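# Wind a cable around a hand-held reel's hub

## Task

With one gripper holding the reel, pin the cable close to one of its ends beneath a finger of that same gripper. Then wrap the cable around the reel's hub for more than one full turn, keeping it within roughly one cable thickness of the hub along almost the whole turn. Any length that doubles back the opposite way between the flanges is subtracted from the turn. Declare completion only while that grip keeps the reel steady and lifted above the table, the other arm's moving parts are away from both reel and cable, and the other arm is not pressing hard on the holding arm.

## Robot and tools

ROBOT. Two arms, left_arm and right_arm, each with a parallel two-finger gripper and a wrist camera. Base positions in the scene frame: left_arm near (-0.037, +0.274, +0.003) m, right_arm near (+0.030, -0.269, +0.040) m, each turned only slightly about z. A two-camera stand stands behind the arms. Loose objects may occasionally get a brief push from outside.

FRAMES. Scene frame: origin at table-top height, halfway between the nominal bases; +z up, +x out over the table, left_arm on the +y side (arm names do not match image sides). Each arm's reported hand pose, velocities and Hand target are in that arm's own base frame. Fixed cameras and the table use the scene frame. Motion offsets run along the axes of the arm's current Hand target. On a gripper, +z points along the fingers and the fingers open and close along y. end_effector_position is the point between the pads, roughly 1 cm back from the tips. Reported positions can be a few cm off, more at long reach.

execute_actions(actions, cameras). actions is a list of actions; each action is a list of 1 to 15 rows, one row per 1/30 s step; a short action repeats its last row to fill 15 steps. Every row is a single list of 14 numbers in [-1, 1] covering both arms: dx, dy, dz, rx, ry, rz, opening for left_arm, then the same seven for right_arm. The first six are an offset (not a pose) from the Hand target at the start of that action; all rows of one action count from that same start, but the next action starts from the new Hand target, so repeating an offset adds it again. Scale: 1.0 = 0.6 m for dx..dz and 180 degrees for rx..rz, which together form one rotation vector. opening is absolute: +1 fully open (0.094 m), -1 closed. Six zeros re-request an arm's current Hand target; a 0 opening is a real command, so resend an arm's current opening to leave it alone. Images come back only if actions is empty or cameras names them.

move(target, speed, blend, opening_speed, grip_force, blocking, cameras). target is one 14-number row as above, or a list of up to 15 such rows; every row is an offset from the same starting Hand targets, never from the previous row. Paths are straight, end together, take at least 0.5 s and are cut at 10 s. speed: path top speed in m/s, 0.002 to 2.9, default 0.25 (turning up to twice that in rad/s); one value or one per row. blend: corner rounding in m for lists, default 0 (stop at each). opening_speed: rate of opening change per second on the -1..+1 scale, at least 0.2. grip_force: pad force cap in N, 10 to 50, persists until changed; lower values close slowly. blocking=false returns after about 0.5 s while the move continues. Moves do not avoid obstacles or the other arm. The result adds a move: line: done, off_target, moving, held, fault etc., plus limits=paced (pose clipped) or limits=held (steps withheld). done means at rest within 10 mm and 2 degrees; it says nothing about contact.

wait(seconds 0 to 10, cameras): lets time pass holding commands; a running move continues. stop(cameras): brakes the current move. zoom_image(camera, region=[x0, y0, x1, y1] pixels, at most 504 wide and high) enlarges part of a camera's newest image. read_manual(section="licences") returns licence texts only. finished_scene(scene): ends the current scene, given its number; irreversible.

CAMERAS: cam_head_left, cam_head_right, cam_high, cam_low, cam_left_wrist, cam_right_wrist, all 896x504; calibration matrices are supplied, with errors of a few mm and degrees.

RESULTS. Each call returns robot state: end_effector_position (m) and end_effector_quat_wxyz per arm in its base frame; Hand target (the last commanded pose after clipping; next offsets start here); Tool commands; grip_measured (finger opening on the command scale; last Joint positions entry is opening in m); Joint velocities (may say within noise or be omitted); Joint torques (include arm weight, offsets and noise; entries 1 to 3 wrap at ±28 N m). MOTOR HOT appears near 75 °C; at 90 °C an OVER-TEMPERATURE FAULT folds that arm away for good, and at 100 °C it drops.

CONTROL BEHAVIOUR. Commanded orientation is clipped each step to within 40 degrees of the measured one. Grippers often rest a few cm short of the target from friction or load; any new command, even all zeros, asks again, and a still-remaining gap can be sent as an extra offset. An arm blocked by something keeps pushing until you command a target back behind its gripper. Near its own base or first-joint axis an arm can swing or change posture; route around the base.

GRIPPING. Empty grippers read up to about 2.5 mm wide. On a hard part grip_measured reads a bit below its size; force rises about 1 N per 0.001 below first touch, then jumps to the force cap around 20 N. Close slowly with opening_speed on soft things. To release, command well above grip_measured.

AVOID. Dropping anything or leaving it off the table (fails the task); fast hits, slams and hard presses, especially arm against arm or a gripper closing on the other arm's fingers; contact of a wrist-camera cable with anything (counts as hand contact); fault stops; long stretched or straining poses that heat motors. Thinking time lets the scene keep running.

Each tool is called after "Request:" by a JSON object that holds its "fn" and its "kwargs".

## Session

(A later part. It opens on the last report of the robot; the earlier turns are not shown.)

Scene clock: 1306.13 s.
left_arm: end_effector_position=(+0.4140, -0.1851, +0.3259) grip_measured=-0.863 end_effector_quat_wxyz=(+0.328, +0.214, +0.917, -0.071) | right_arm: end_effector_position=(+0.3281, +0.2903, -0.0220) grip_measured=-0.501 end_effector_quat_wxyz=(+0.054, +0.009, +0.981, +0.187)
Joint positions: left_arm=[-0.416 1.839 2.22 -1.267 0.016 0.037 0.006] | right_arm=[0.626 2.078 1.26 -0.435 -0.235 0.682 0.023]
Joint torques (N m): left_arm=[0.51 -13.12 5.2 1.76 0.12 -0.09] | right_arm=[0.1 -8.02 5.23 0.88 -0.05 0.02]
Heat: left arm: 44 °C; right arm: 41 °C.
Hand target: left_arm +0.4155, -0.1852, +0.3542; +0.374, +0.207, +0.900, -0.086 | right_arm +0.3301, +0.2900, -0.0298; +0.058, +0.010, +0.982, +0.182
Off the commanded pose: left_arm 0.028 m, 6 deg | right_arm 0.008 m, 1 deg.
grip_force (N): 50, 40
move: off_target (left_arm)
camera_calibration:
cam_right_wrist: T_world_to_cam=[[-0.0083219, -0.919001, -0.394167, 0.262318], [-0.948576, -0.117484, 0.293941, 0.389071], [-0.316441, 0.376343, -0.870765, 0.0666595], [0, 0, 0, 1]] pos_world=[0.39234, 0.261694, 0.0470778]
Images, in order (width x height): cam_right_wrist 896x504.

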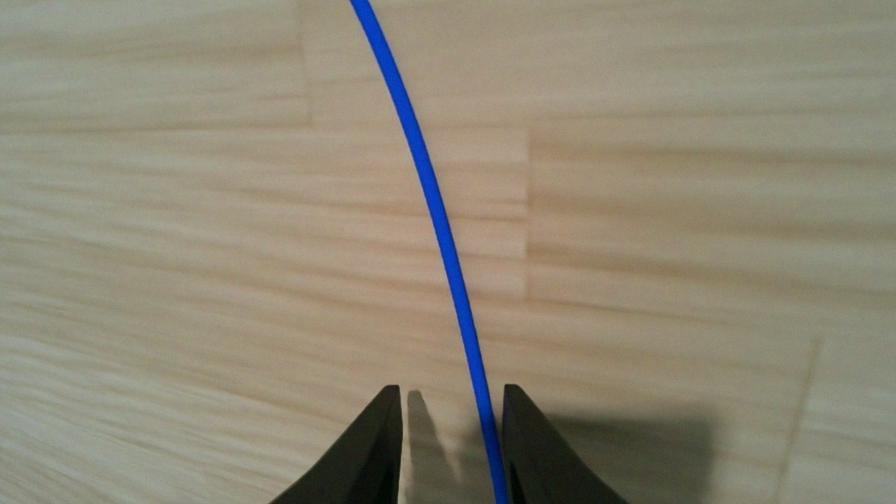

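Request:
{"fn": "move", "kwargs": {"target": [0,0,0,0,0,0,-1,0.0005,-0.0085,0.0038,0,0,0,-0.5], "speed": 0.04}}

Request:
{"fn": "move", "kwargs": {"target": [0,0,0,0,0,0,-1,0,0,0,0,0,0,-1], "opening_speed": 0.5, "cameras": ["cam_right_wrist"]}}

Scene clock: 1310.27 s.
left_arm: end_effector_position=(+0.4140, -0.1851, +0.3259) grip_measured=-0.863 end_effector_quat_wxyz=(+0.328, +0.214, +0.917, -0.071) | right_arm: end_effector_position=(+0.3267, +0.2894, -0.0246) grip_measured=-0.501 end_effector_quat_wxyz=(+0.054, +0.009, +0.981, +0.187)
Joint positions: left_arm=[-0.416 1.839 2.22 -1.267 0.016 0.037 0.006] | right_arm=[0.626 2.078 1.247 -0.422 -0.235 0.682 0.023]
Joint torques (N m): left_arm=[0.51 -13.12 5.2 1.76 0.12 -0.09] | right_arm=[-0.59 -8.01 4.88 0.85 -0.06 -0.06]
Heat: left arm: 44 °C; right arm: 40 °C.
Hand target: left_arm +0.4155, -0.1852, +0.3542; +0.374, +0.207, +0.900, -0.086 | right_arm +0.3300, +0.2861, -0.0338; +0.057, +0.010, +0.982, +0.182
Off the commanded pose: left_arm 0.028 m, 6 deg | right_arm 0.010 m, 1 deg.
grip_force (N): 50, 40
move: off_target (left_arm)

Scene clock: 1311.47 s.
left_arm: end_effector_position=(+0.4140, -0.1851, +0.3259) grip_measured=-0.863 end_effector_quat_wxyz=(+0.328, +0.214, +0.917, -0.071) | right_arm: end_effector_position=(+0.3269, +0.2895, -0.0248) grip_measured=-0.988 end_effector_quat_wxyz=(+0.055, +0.009, +0.981, +0.188)
Joint positions: left_arm=[-0.416 1.839 2.22 -1.267 0.016 0.037 0.006] | right_arm=[0.626 2.078 1.246 -0.419 -0.235 0.682 0.001]
Joint torques (N m): left_arm=[0.51 -13.12 5.2 1.76 0.12 -0.09] | right_arm=[-0.51 -7.99 4.89 0.89 -0.07 -0.04]
Heat: left arm: 44 °C; right arm: 40 °C.
Hand target: left_arm +0.4155, -0.1852, +0.3542; +0.374, +0.207, +0.900, -0.086 | right_arm +0.3300, +0.2861, -0.0338; +0.057, +0.010, +0.982, +0.182
Off the commanded pose: left_arm 0.028 m, 6 deg | right_arm 0.010 m, 1 deg.
grip_force (N): 50, 40
move: off_target (left_arm)
camera_calibration:
cam_right_wrist: T_world_to_cam=[[-0.00772615, -0.918578, -0.395164, 0.260114], [-0.949003, -0.117816, 0.292424, 0.388842], [-0.315171, 0.377271, -0.870823, 0.0634994], [0, 0, 0, 1]] pos_world=[0.391035, 0.26079, 0.0443776]
Images, in order (width x height): cam_right_wrist 896x504.

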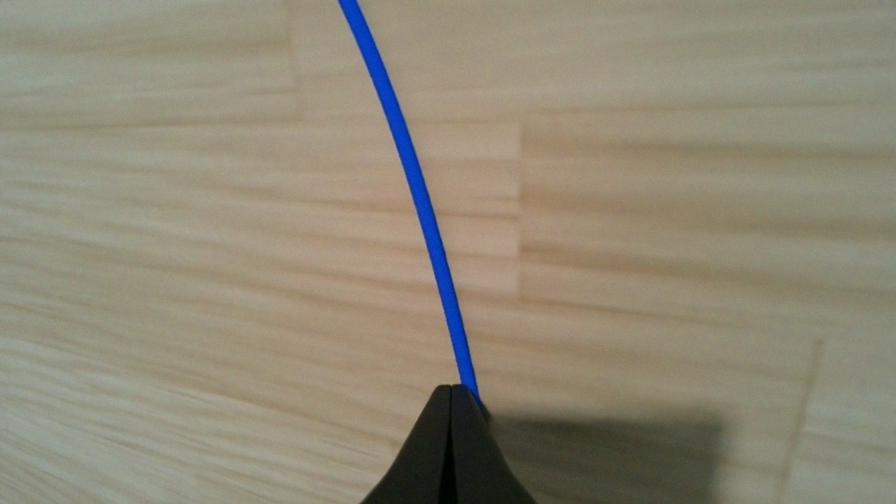

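Request:
{"fn": "move", "kwargs": {"target": [0,0,0,0,0,0,-1,-0.0022,-0.0033,-0.019,-0.044,0,0,-0.7], "speed": 0.06}}

Request:
{"fn": "move", "kwargs": {"target": [0,0,0,0,0,0,-1,0.0027,-0.009,0.023,0,0,0,-0.7], "speed": 0.04, "cameras": ["cam_right_wrist"]}}

Scene clock: 1322.90 s.
left_arm: end_effector_position=(+0.4140, -0.1851, +0.3259) grip_measured=-0.863 end_effector_quat_wxyz=(+0.328, +0.214, +0.917, -0.071) | right_arm: end_effector_position=(+0.3293, +0.2927, -0.0236) grip_measured=-0.702 end_effector_quat_wxyz=(+0.049, +0.004, +0.962, +0.267)
Joint positions: left_arm=[-0.416 1.839 2.22 -1.267 0.016 0.037 0.006] | right_arm=[0.568 2.065 1.158 -0.266 -0.391 0.655 0.014]
Joint torques (N m): left_arm=[0.51 -13.12 5.2 1.76 0.13 -0.09] | right_arm=[-0.98 -11.34 3.77 0.46 0.11 -0.13]
Heat: left arm: 44 °C; right arm: 40 °C.
Hand target: left_arm +0.4155, -0.1852, +0.3542; +0.374, +0.207, +0.900, -0.086 | right_arm +0.3301, +0.2801, -0.0238; +0.058, +0.006, +0.967, +0.249
Off the commanded pose: left_arm 0.028 m, 6 deg | right_arm 0.013 m, 2 deg.
grip_force (N): 50, 40
move: off_target (left_arm, right_arm)

Scene clock: 1323.73 s.
left_arm: end_effector_position=(+0.4140, -0.1851, +0.3259) grip_measured=-0.863 end_effector_quat_wxyz=(+0.328, +0.214, +0.917, -0.071) | right_arm: end_effector_position=(+0.3290, +0.2953, -0.0240) grip_measured=-0.702 end_effector_quat_wxyz=(+0.052, +0.000, +0.959, +0.277)
Joint positions: left_arm=[-0.416 1.839 2.22 -1.267 0.016 0.037 0.006] | right_arm=[0.568 2.065 1.143 -0.233 -0.406 0.655 0.014]
Joint torques (N m): left_arm=[0.51 -13.12 5.2 1.76 0.13 -0.09] | right_arm=[-0.68 -8.17 3.89 0.73 0.3 -0.12]
Heat: left arm: 44 °C; right arm: 40 °C.
Hand target: left_arm +0.4155, -0.1852, +0.3542; +0.374, +0.207, +0.900, -0.086 | right_arm +0.3302, +0.2821, -0.0385; +0.058, +0.006, +0.967, +0.250
Off the commanded pose: left_arm 0.028 m, 6 deg | right_arm 0.020 m, 3 deg.
grip_force (N): 50, 40
move: off_target (left_arm, right_arm)
camera_calibration:
cam_right_wrist: T_world_to_cam=[[0.0168636, -0.831065, -0.55592, 0.228003], [-0.945429, -0.194197, 0.261633, 0.412027], [-0.325392, 0.52117, -0.788987, 0.02542], [0, 0, 0, 1]] pos_world=[0.393968, 0.256251, 0.0390074]
Images, in order (width x height): cam_right_wrist 896x504.

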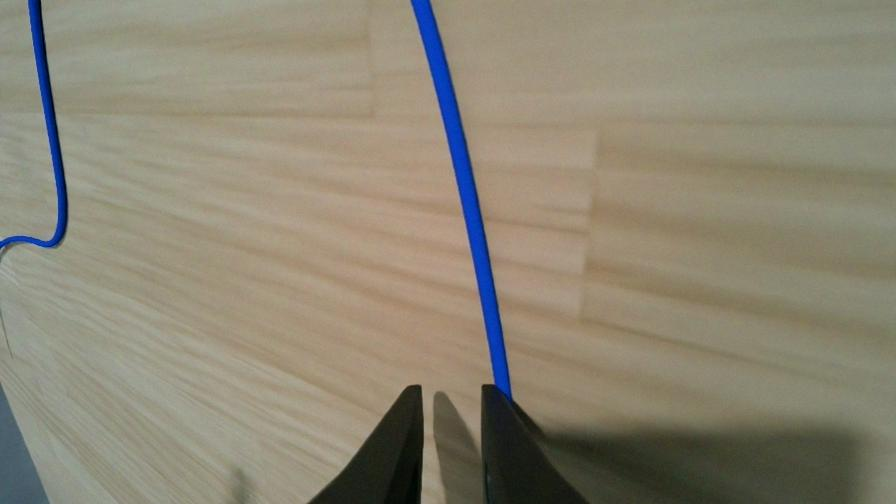

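Request:
{"fn": "move", "kwargs": {"target": [0,0,0,0,0,0,-1,-0.005,0.023,-0.041,0.1,0,0,-0.7], "speed": 0.06, "cameras": ["cam_right_wrist"]}}

Scene clock: 1329.80 s.
left_arm: end_effector_position=(+0.4140, -0.1851, +0.3259) grip_measured=-0.863 end_effector_quat_wxyz=(+0.328, +0.214, +0.917, -0.071) | right_arm: end_effector_position=(+0.3242, +0.2782, -0.0091) grip_measured=-0.701 end_effector_quat_wxyz=(+0.050, +0.013, +0.994, +0.100)
Joint positions: left_arm=[-0.416 1.839 2.22 -1.267 0.016 0.037 0.006] | right_arm=[0.668 2.088 1.384 -0.663 -0.092 0.704 0.014]
Joint torques (N m): left_arm=[0.5 -13.12 5.2 1.76 0.13 -0.09] | right_arm=[0.59 -8.16 7.8 0.36 0.12 0.11]
Heat: left arm: 44 °C; right arm: 40 °C.
Hand target: left_arm +0.4155, -0.1852, +0.3542; +0.374, +0.207, +0.900, -0.085 | right_arm +0.3299, +0.2822, -0.0104; +0.056, +0.015, +0.994, +0.095
Off the commanded pose: left_arm 0.028 m, 6 deg | right_arm 0.007 m, 1 deg.
grip_force (N): 50, 40
move: off_target (left_arm)
camera_calibration:
cam_right_wrist: T_world_to_cam=[[-0.0278391, -0.973267, -0.227981, 0.2791], [-0.946021, -0.048022, 0.320529, 0.360261], [-0.322909, 0.224598, -0.919394, 0.125056], [0, 0, 0, 1]] pos_world=[0.388966, 0.260852, 0.0631308]
Images, in order (width x height): cam_right_wrist 896x504.

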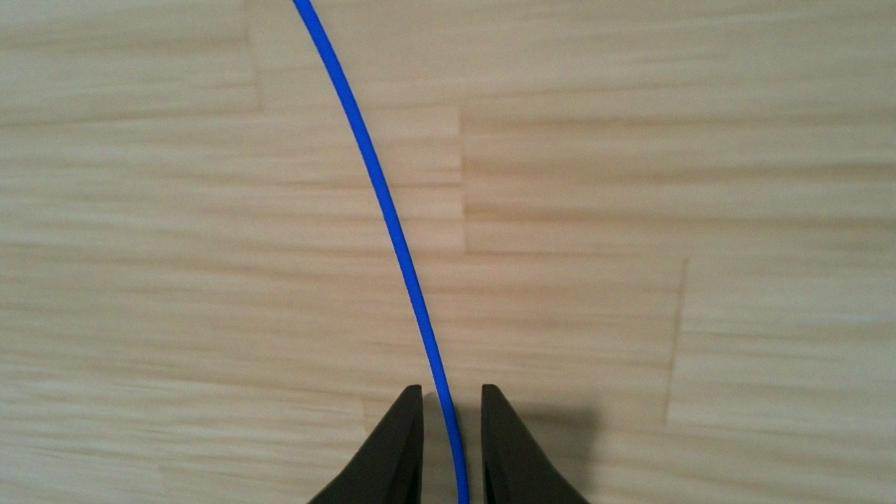

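Request:
{"fn": "move", "kwargs": {"target": [0,0,0,0,0,0,-1,0.0053,0.0082,0.0455,0,0,0,-0.7], "speed": 0.05, "cameras": ["cam_right_wrist"]}}

Scene clock: 1337.87 s.
left_arm: end_effector_position=(+0.4140, -0.1851, +0.3259) grip_measured=-0.863 end_effector_quat_wxyz=(+0.328, +0.214, +0.917, -0.071) | right_arm: end_effector_position=(+0.3218, +0.2841, -0.0285) grip_measured=-0.701 end_effector_quat_wxyz=(+0.044, +0.015, +0.994, +0.094)
Joint positions: left_arm=[-0.416 1.839 2.22 -1.267 0.016 0.037 0.006] | right_arm=[0.684 2.141 1.387 -0.628 -0.087 0.723 0.014]
Joint torques (N m): left_arm=[0.5 -13.12 5.2 1.76 0.13 -0.09] | right_arm=[0.65 -7.3 7.1 0.82 0.06 0.17]
Heat: left arm: 44 °C; right arm: 41 °C.
Hand target: left_arm +0.4155, -0.1852, +0.3542; +0.374, +0.207, +0.900, -0.085 | right_arm +0.3301, +0.2922, -0.0363; +0.056, +0.015, +0.994, +0.095
Off the commanded pose: left_arm 0.028 m, 6 deg | right_arm 0.014 m, 1 deg.
grip_force (N): 50, 40
move: off_target (left_arm, right_arm)
camera_calibration:
cam_right_wrist: T_world_to_cam=[[-0.0334506, -0.975803, -0.21608, 0.283295], [-0.941961, -0.0414816, 0.33315, 0.36165], [-0.334052, 0.214683, -0.91778, 0.111571], [0, 0, 0, 1]] pos_world=[0.387407, 0.267489, 0.0431282]
Images, in order (width x height): cam_right_wrist 896x504.

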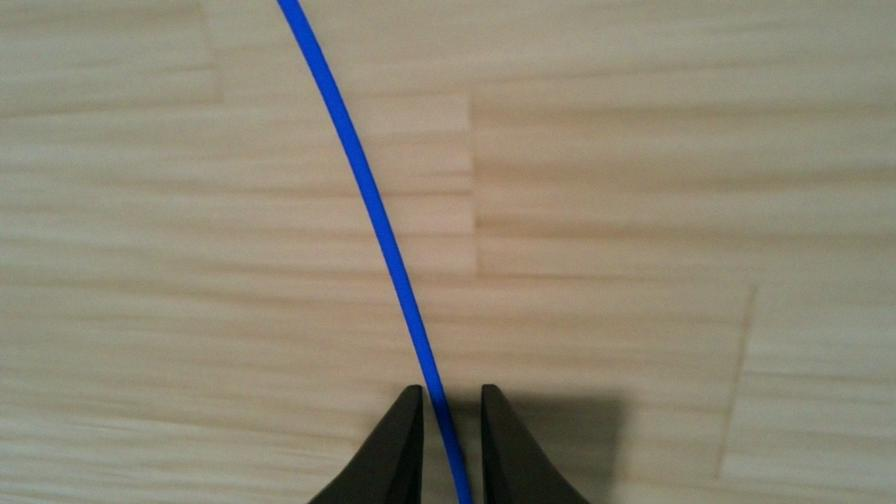

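Request:
{"fn": "move", "kwargs": {"target": [0,0,0,0,0,0,-1,0,0.004,0.005,0,0,0,-0.7], "speed": 0.04}}

Request:
{"fn": "move", "kwargs": {"target": [0,0,0,0,0,0,-1,0,0,0,0,0,0,-1], "opening_speed": 0.5, "cameras": ["cam_right_wrist"]}}

Scene clock: 1340.87 s.
left_arm: end_effector_position=(+0.4142, -0.1846, +0.3259) grip_measured=-0.863 end_effector_quat_wxyz=(+0.328, +0.214, +0.917, -0.070) | right_arm: end_effector_position=(+0.3230, +0.2865, -0.0287) grip_measured=-0.701 end_effector_quat_wxyz=(+0.046, +0.016, +0.994, +0.094)
Joint positions: left_arm=[-0.415 1.839 2.22 -1.267 0.016 0.037 0.006] | right_arm=[0.688 2.147 1.396 -0.628 -0.084 0.728 0.014]
Joint torques (N m): left_arm=[0.42 -13.12 5.2 1.76 0.13 -0.09] | right_arm=[0.88 -7.06 6.79 0.83 0.08 0.14]
Heat: left arm: 44 °C; right arm: 41 °C.
Hand target: left_arm +0.4155, -0.1852, +0.3542; +0.374, +0.207, +0.900, -0.085 | right_arm +0.3304, +0.2952, -0.0388; +0.056, +0.015, +0.994, +0.095
Off the commanded pose: left_arm 0.028 m, 6 deg | right_arm 0.015 m, 1 deg.
grip_force (N): 50, 40
move: off_target (left_arm, right_arm)

Scene clock: 1341.70 s.
left_arm: end_effector_position=(+0.4146, -0.1839, +0.3260) grip_measured=-0.863 end_effector_quat_wxyz=(+0.329, +0.213, +0.917, -0.070) | right_arm: end_effector_position=(+0.3245, +0.2883, -0.0292) grip_measured=-0.950 end_effector_quat_wxyz=(+0.050, +0.015, +0.994, +0.096)
Joint positions: left_arm=[-0.413 1.839 2.22 -1.267 0.016 0.037 0.006] | right_arm=[0.69 2.15 1.397 -0.617 -0.081 0.728 0.002]
Joint torques (N m): left_arm=[0.24 -13.12 5.2 1.75 0.13 -0.09] | right_arm=[0.57 -7.23 6.97 0.72 0.03 0.1]
Heat: left arm: 44 °C; right arm: 41 °C.
Hand target: left_arm +0.4155, -0.1852, +0.3542; +0.374, +0.207, +0.900, -0.085 | right_arm +0.3304, +0.2951, -0.0388; +0.056, +0.015, +0.994, +0.095
Off the commanded pose: left_arm 0.028 m, 6 deg | right_arm 0.013 m, 1 deg.
grip_force (N): 50, 40
move: off_target (left_arm, right_arm)
camera_calibration:
cam_right_wrist: T_world_to_cam=[[-0.0312222, -0.975202, -0.219105, 0.286356], [-0.945794, -0.0420717, 0.32203, 0.365793], [-0.323262, 0.217282, -0.921027, 0.106609], [0, 0, 0, 1]] pos_world=[0.389368, 0.27148, 0.0431357]
Images, in order (width x height): cam_right_wrist 896x504.

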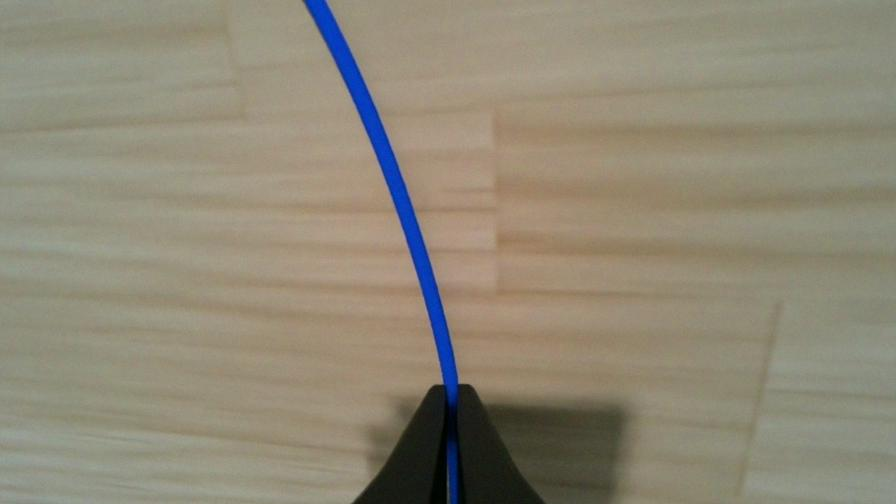

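Request:
{"fn": "move", "kwargs": {"target": [0,0,0,0,0,0,-1,0.0387,-0.1033,-0.0908,-0.096,-0.019,0.032,-1], "speed": 0.12, "grip_force": [50,50], "cameras": ["cam_head_right","cam_high","cam_right_wrist"]}}

Scene clock: 1375.50 s.
left_arm: end_effector_position=(+0.4146, -0.1839, +0.3260) grip_measured=-0.863 end_effector_quat_wxyz=(+0.329, +0.213, +0.917, -0.070) | right_arm: end_effector_position=(+0.2928, +0.2207, -0.0156) grip_measured=-0.962 end_effector_quat_wxyz=(+0.059, +0.070, +0.970, +0.226)
Joint positions: left_arm=[-0.413 1.839 2.22 -1.267 0.016 0.037 0.006] | right_arm=[0.49 1.823 0.878 -0.269 -0.316 0.692 0.002]
Joint torques (N m): left_arm=[0.23 -13.12 5.2 1.75 0.12 -0.09] | right_arm=[-0.29 -10.97 4.55 0.92 -0.38 -0.13]
Heat: left arm: 44 °C; right arm: 41 °C.
Hand target: left_arm +0.4155, -0.1853, +0.3542; +0.374, +0.207, +0.900, -0.086 | right_arm +0.3000, +0.2251, +0.0001; +0.083, +0.059, +0.964, +0.246
Off the commanded pose: left_arm 0.028 m, 6 deg | right_arm 0.018 m, 4 deg.
move: off_target (left_arm, right_arm)
camera_calibration:
cam_right_wrist: T_world_to_cam=[[-0.119998, -0.873466, -0.471867, 0.221984], [-0.954054, -0.0299878, 0.298131, 0.327921], [-0.274557, 0.485961, -0.829735, 0.0514207], [0, 0, 0, 1]] pos_world=[0.35361, 0.178741, 0.0496492]
Images, in order (width x height): cam_head_right 896x504, cam_high 896x504, cam_right_wrist 896x504.

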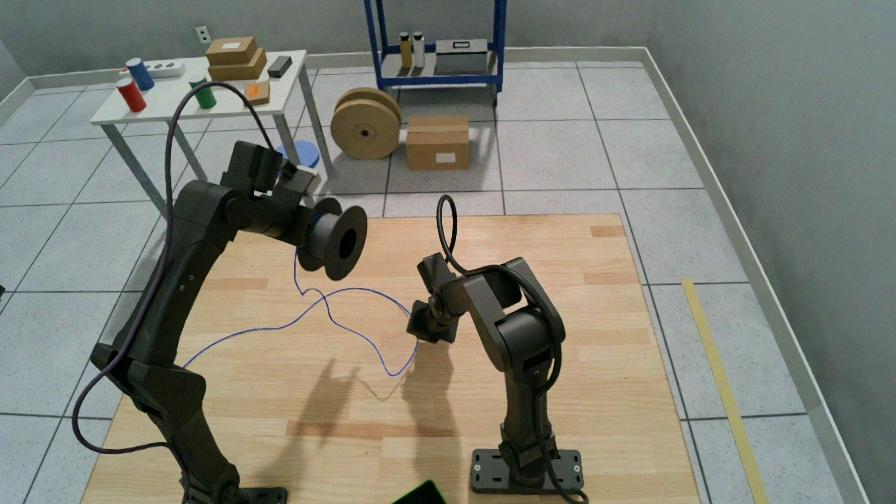

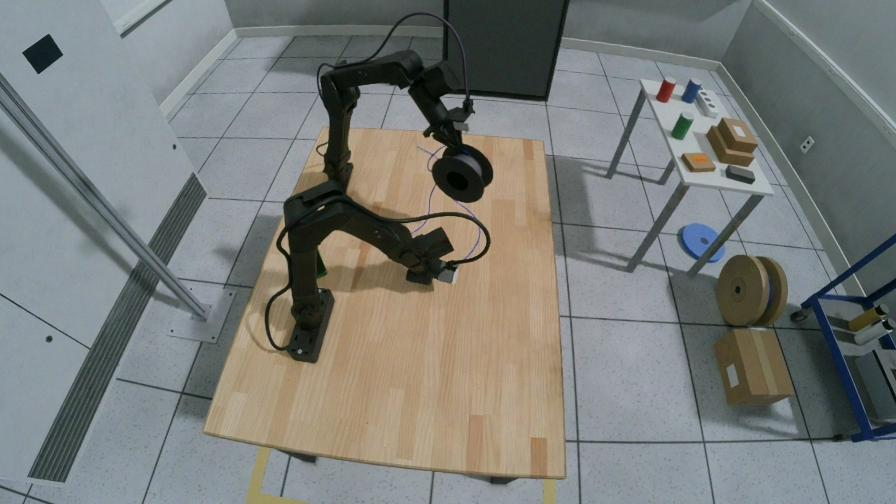

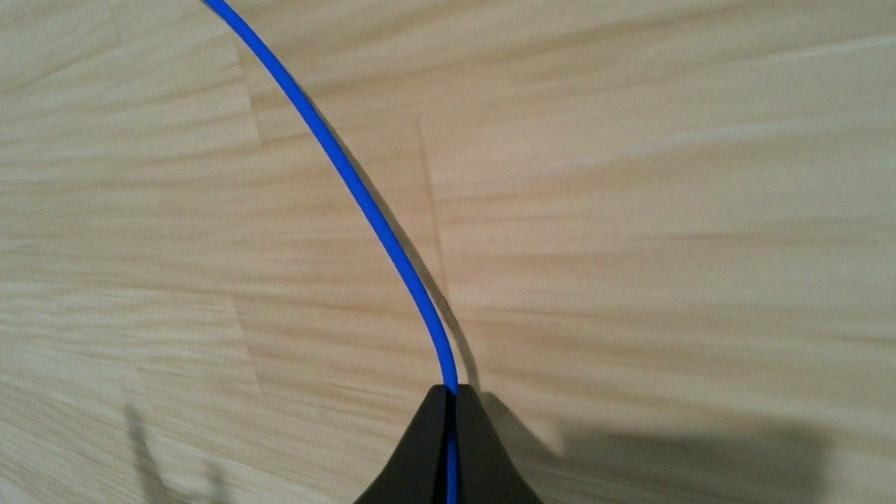

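Request:
{"fn": "move", "kwargs": {"target": [0,0,0,0,0,0,-1,-0.3387,0.1267,0.0828,-0.0813,-0.018,0.0275,-1], "speed": 0.15, "cameras": ["all"]}}

Scene clock: 1385.33 s.
left_arm: end_effector_position=(+0.4146, -0.1839, +0.3260) grip_measured=-0.863 end_effector_quat_wxyz=(+0.329, +0.213, +0.917, -0.070) | right_arm: end_effector_position=(+0.5070, +0.2817, +0.0216) grip_measured=-0.962 end_effector_quat_wxyz=(+0.106, +0.096, +0.922, +0.360)
Joint positions: left_arm=[-0.413 1.839 2.22 -1.267 0.016 0.037 0.006] | right_arm=[0.344 2.393 1.796 -0.396 -0.543 0.717 0.002]
Joint torques (N m): left_arm=[0.23 -13.11 5.2 1.76 0.12 -0.09] | right_arm=[-0.57 -10.41 8.79 1.01 -0.43 0.05]
Heat: left arm: 44 °C; right arm: 40 °C.
Hand target: left_arm +0.4155, -0.1853, +0.3542; +0.374, +0.207, +0.900, -0.086 | right_arm +0.5139, +0.2831, +0.0202; +0.106, +0.096, +0.919, +0.368
Off the commanded pose: left_arm 0.028 m, 6 deg | right_arm 0.007 m, 1 deg.
move: off_target (left_arm)
camera_calibration:
cam_left_wrist: T_world_to_cam=[[-0.428187, -0.90307, -0.0334587, 0.0220774], [-0.871921, 0.422582, -0.247342, 0.55509], [0.237506, -0.0767354, -0.96835, 0.297296], [0, 0, 0, 1]] pos_world=[0.422839, -0.191821, 0.425922]
cam_right_wrist: T_world_to_cam=[[-0.107636, -0.700286, -0.705701, 0.268524], [-0.981752, -0.0370613, 0.186518, 0.541469], [-0.15677, 0.7129, -0.683518, -0.0153133], [0, 0, 0, 1]] pos_world=[0.558091, 0.219028, 0.0780373]

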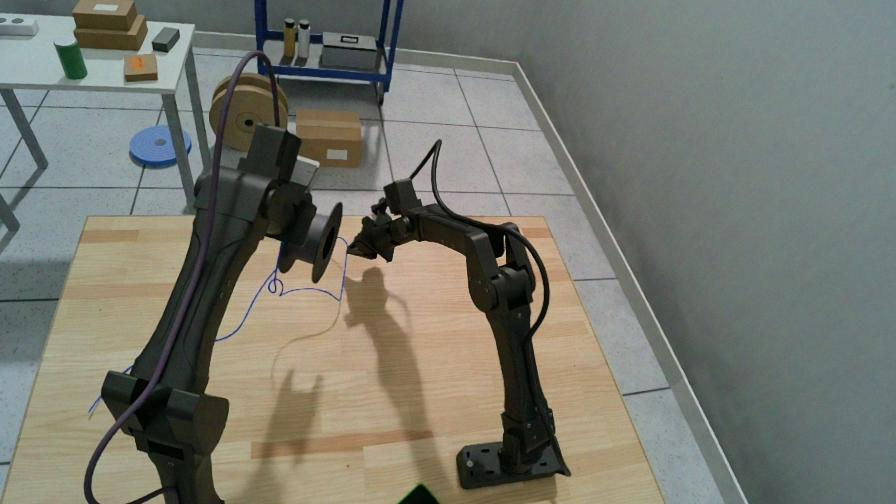

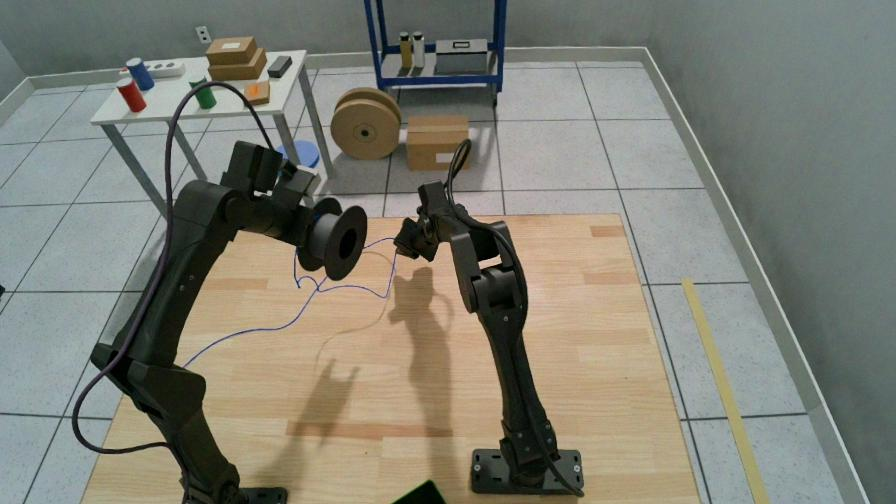

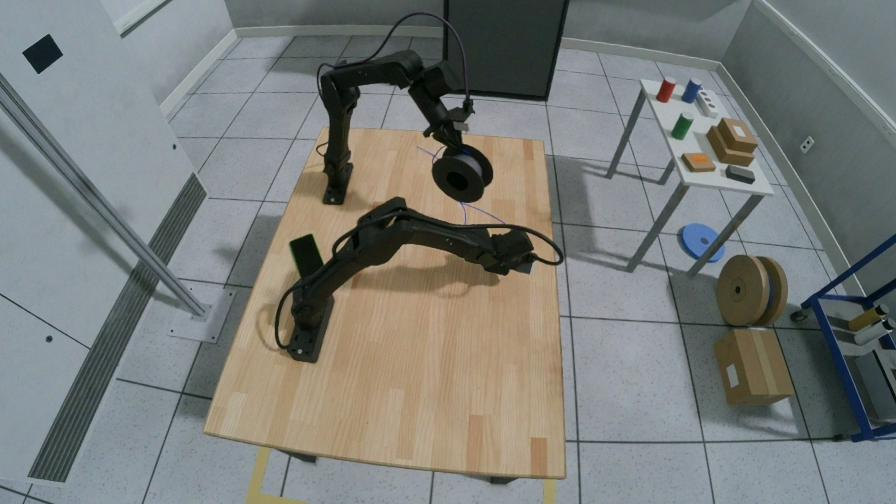

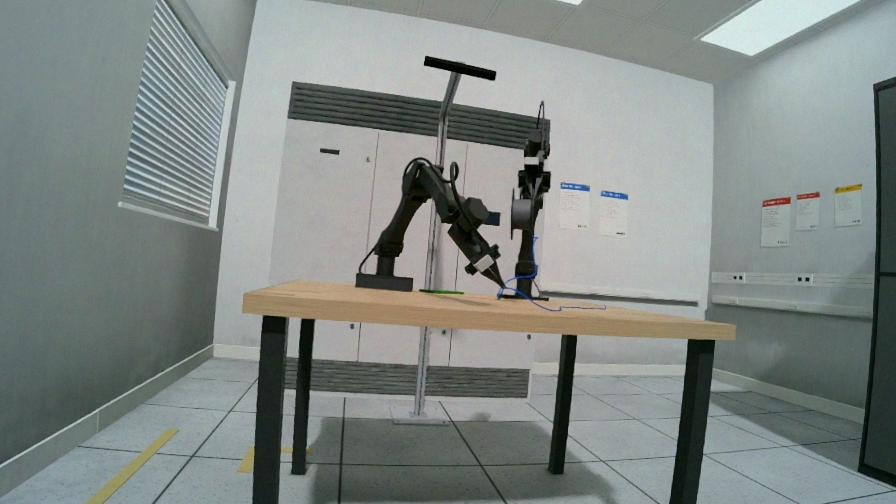

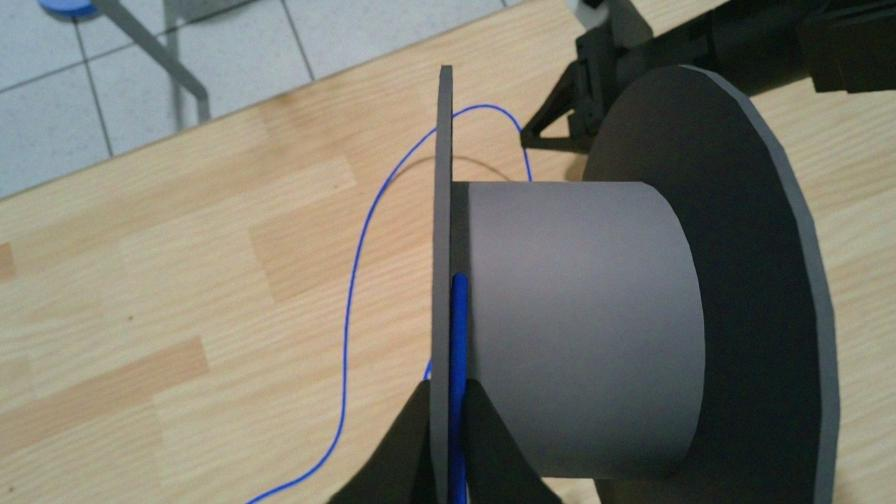

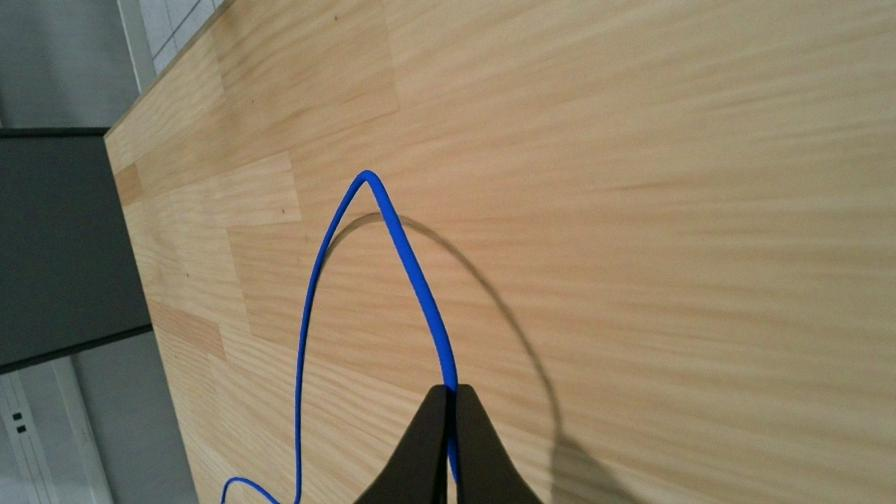

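Request:
{"fn": "move", "kwargs": {"target": [[0,0,0,0,0,0,-1,-0.2257,0.032,-0.0707,-0.0551,-0.0073,0.0277,-1],[0,0,0,0,0,0,-1,-0.3,0.12,-0.16,-0.0831,-0.0073,0.0552,-1]], "speed": 0.15, "blend": [0.03,0], "cameras": ["all"]}}

Scene clock: 1394.80 s.
left_arm: end_effector_position=(+0.4147, -0.1840, +0.3261) grip_measured=-0.863 end_effector_quat_wxyz=(+0.329, +0.213, +0.917, -0.070) | right_arm: end_effector_position=(+0.6624, +0.2269, +0.1365) grip_measured=-0.962 end_effector_quat_wxyz=(+0.170, +0.219, +0.808, +0.520)
Joint positions: left_arm=[-0.413 1.839 2.22 -1.266 0.016 0.037 0.006] | right_arm=[0.153 2.857 2.834 -0.557 -0.748 1.101 0.002]
Joint torques (N m): left_arm=[0.23 -13.12 5.2 1.75 0.13 -0.09] | right_arm=[-0.68 -15.61 9.2 1.63 -0.44 0.03]
Heat: left arm: 44 °C; right arm: 41 °C.
Hand target: left_arm +0.4155, -0.1853, +0.3542; +0.374, +0.207, +0.900, -0.086 | right_arm +0.6681, +0.2255, +0.1606; +0.096, +0.165, +0.850, +0.491
Off the commanded pose: left_arm 0.028 m, 6 deg | right_arm 0.025 m, 12 deg.
elbow stopped short (right arm): the move would have taken joint 3 (elbow) straighter than the controller allows.
move: off_target (left_arm, right_arm)
camera_calibration:
cam_left_wrist: T_world_to_cam=[[-0.428231, -0.903048, -0.0335075, 0.0220766], [-0.871708, 0.422575, -0.248102, 0.555473], [0.238208, -0.0770362, -0.968154, 0.296922], [0, 0, 0, 1]] pos_world=[0.422935, -0.191919, 0.42602]
cam_right_wrist: T_world_to_cam=[[-0.175425, -0.334839, -0.925802, 0.320062], [-0.978482, 0.163056, 0.126434, 0.631129], [0.108622, 0.92806, -0.356238, -0.142603], [0, 0, 0, 1]] pos_world=[0.689185, 0.136604, 0.165717]

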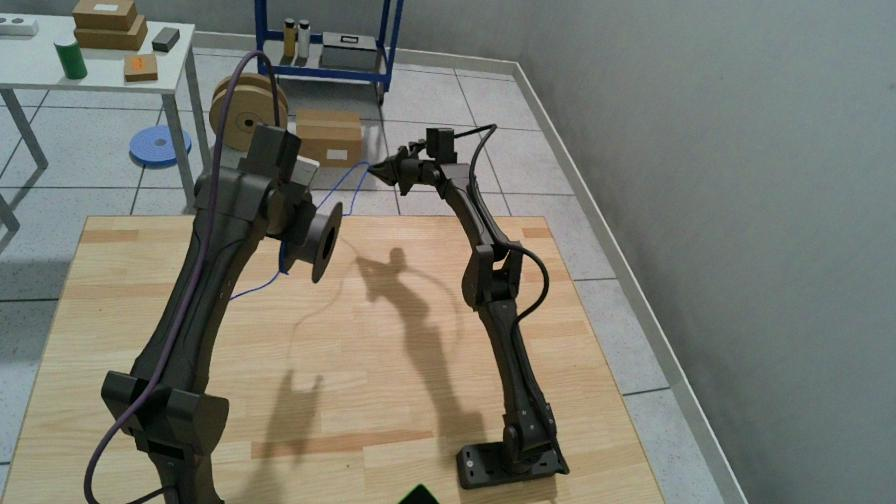

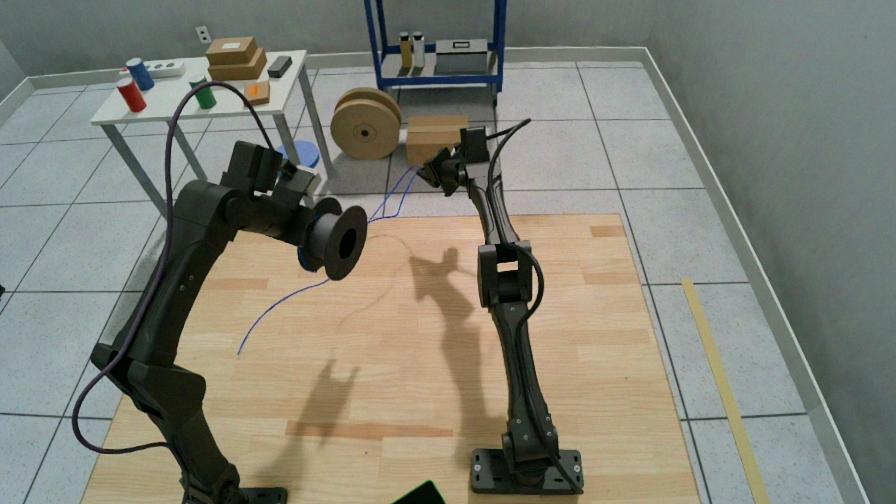

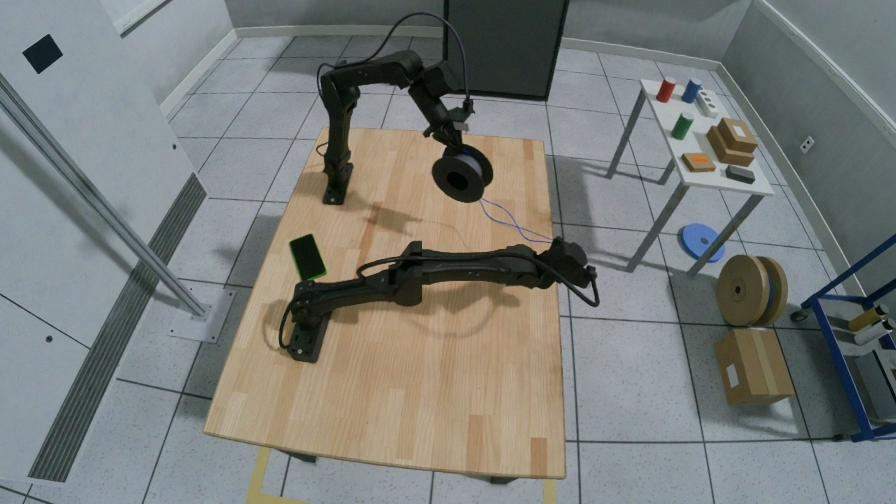

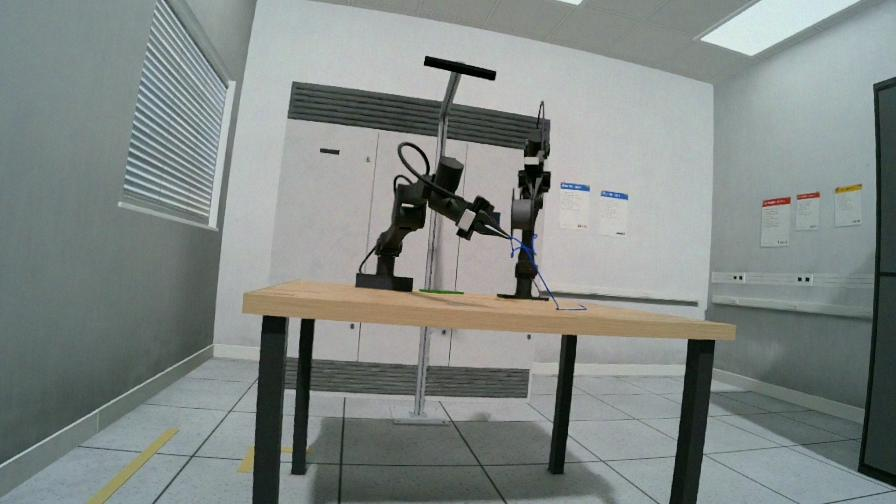

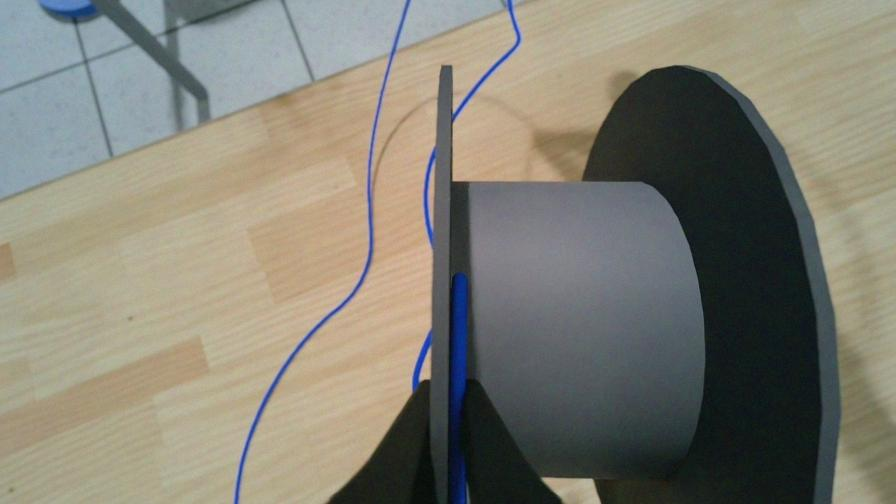

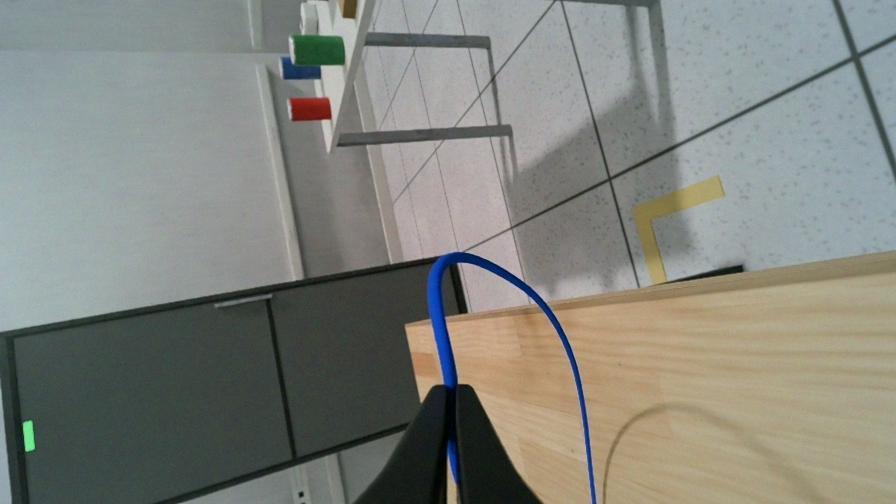

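Request:
{"fn": "move", "kwargs": {"target": [0,0,0,0,0,0,-1,0.0568,0.0115,-0.1112,0,0,0,-1], "speed": 0.12, "cameras": ["cam_head_right","cam_low","cam_left_wrist","cam_right_wrist"]}}

Scene clock: 1402.73 s.
left_arm: end_effector_position=(+0.4147, -0.1840, +0.3261) grip_measured=-0.863 end_effector_quat_wxyz=(+0.329, +0.213, +0.917, -0.071) | right_arm: end_effector_position=(+0.6171, +0.1896, +0.1395) grip_measured=-0.962 end_effector_quat_wxyz=(+0.091, +0.216, +0.841, +0.488)
Joint positions: left_arm=[-0.413 1.839 2.22 -1.266 0.017 0.037 0.006] | right_arm=[0.086 2.781 2.834 -0.922 -0.844 0.914 0.002]
Joint torques (N m): left_arm=[0.23 -13.12 5.2 1.75 0.12 -0.09] | right_arm=[-0.4 -20.63 8.94 1 -0.63 -0.19]
Heat: left arm: 44 °C; right arm: 44 °C.
Hand target: left_arm +0.4155, -0.1853, +0.3542; +0.374, +0.207, +0.900, -0.086 | right_arm +0.6161, +0.1878, +0.1999; +0.096, +0.165, +0.850, +0.491
Off the commanded pose: left_arm 0.028 m, 6 deg | right_arm 0.060 m, 6 deg.
elbow stopped short (right arm): the move would have taken joint 3 (elbow) straighter than the controller allows.
move: off_target (left_arm, right_arm)
camera_calibration:
cam_left_wrist: T_world_to_cam=[[-0.42842, -0.902968, -0.0332359, 0.022058], [-0.871642, 0.422691, -0.248137, 0.555482], [0.238109, -0.0773373, -0.968155, 0.296907], [0, 0, 0, 1]] pos_world=[0.422936, -0.191917, 0.426021]
cam_right_wrist: T_world_to_cam=[[-0.277075, -0.403254, -0.872133, 0.370523], [-0.96022, 0.0833778, 0.266508, 0.576785], [-0.0347536, 0.911282, -0.410314, -0.00287437], [0, 0, 0, 1]] pos_world=[0.656403, 0.103943, 0.168248]
Images, in order (width x height): cam_head_right 896x504, cam_low 896x504, cam_left_wrist 896x504, cam_right_wrist 896x504.

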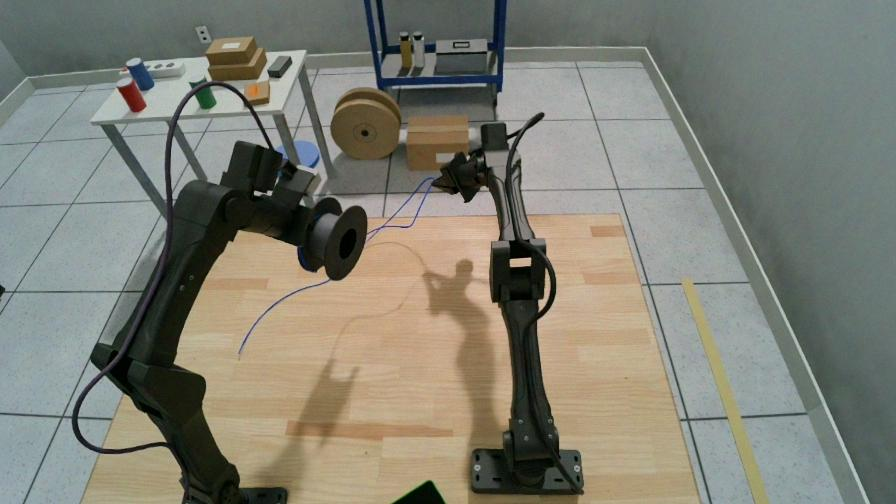

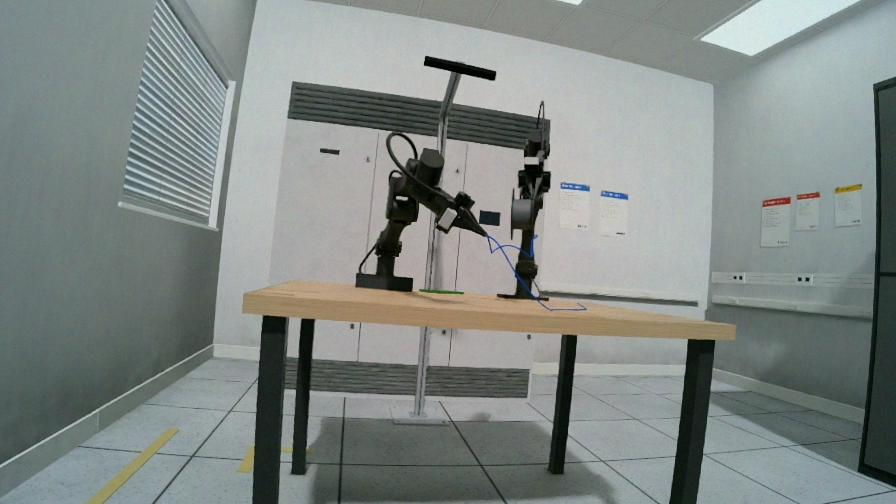

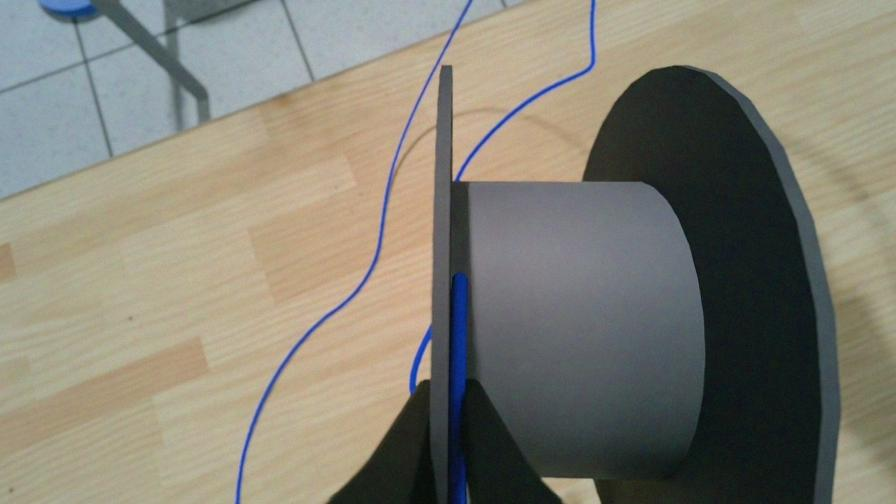

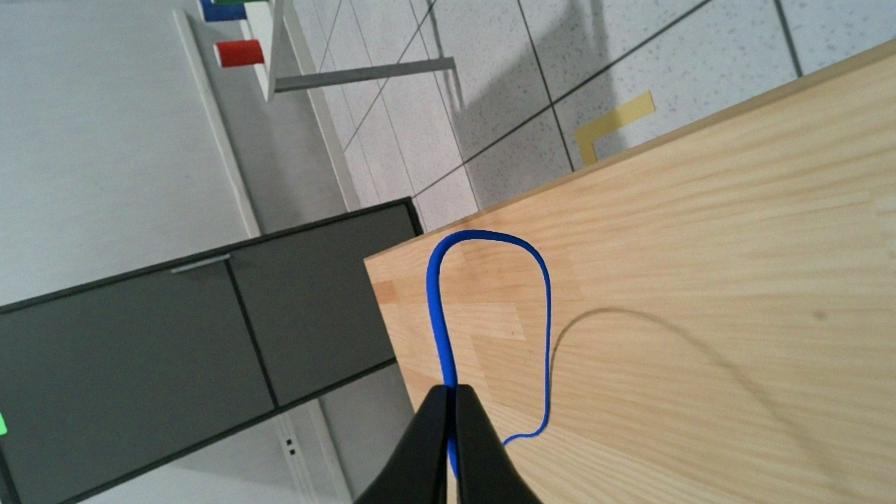

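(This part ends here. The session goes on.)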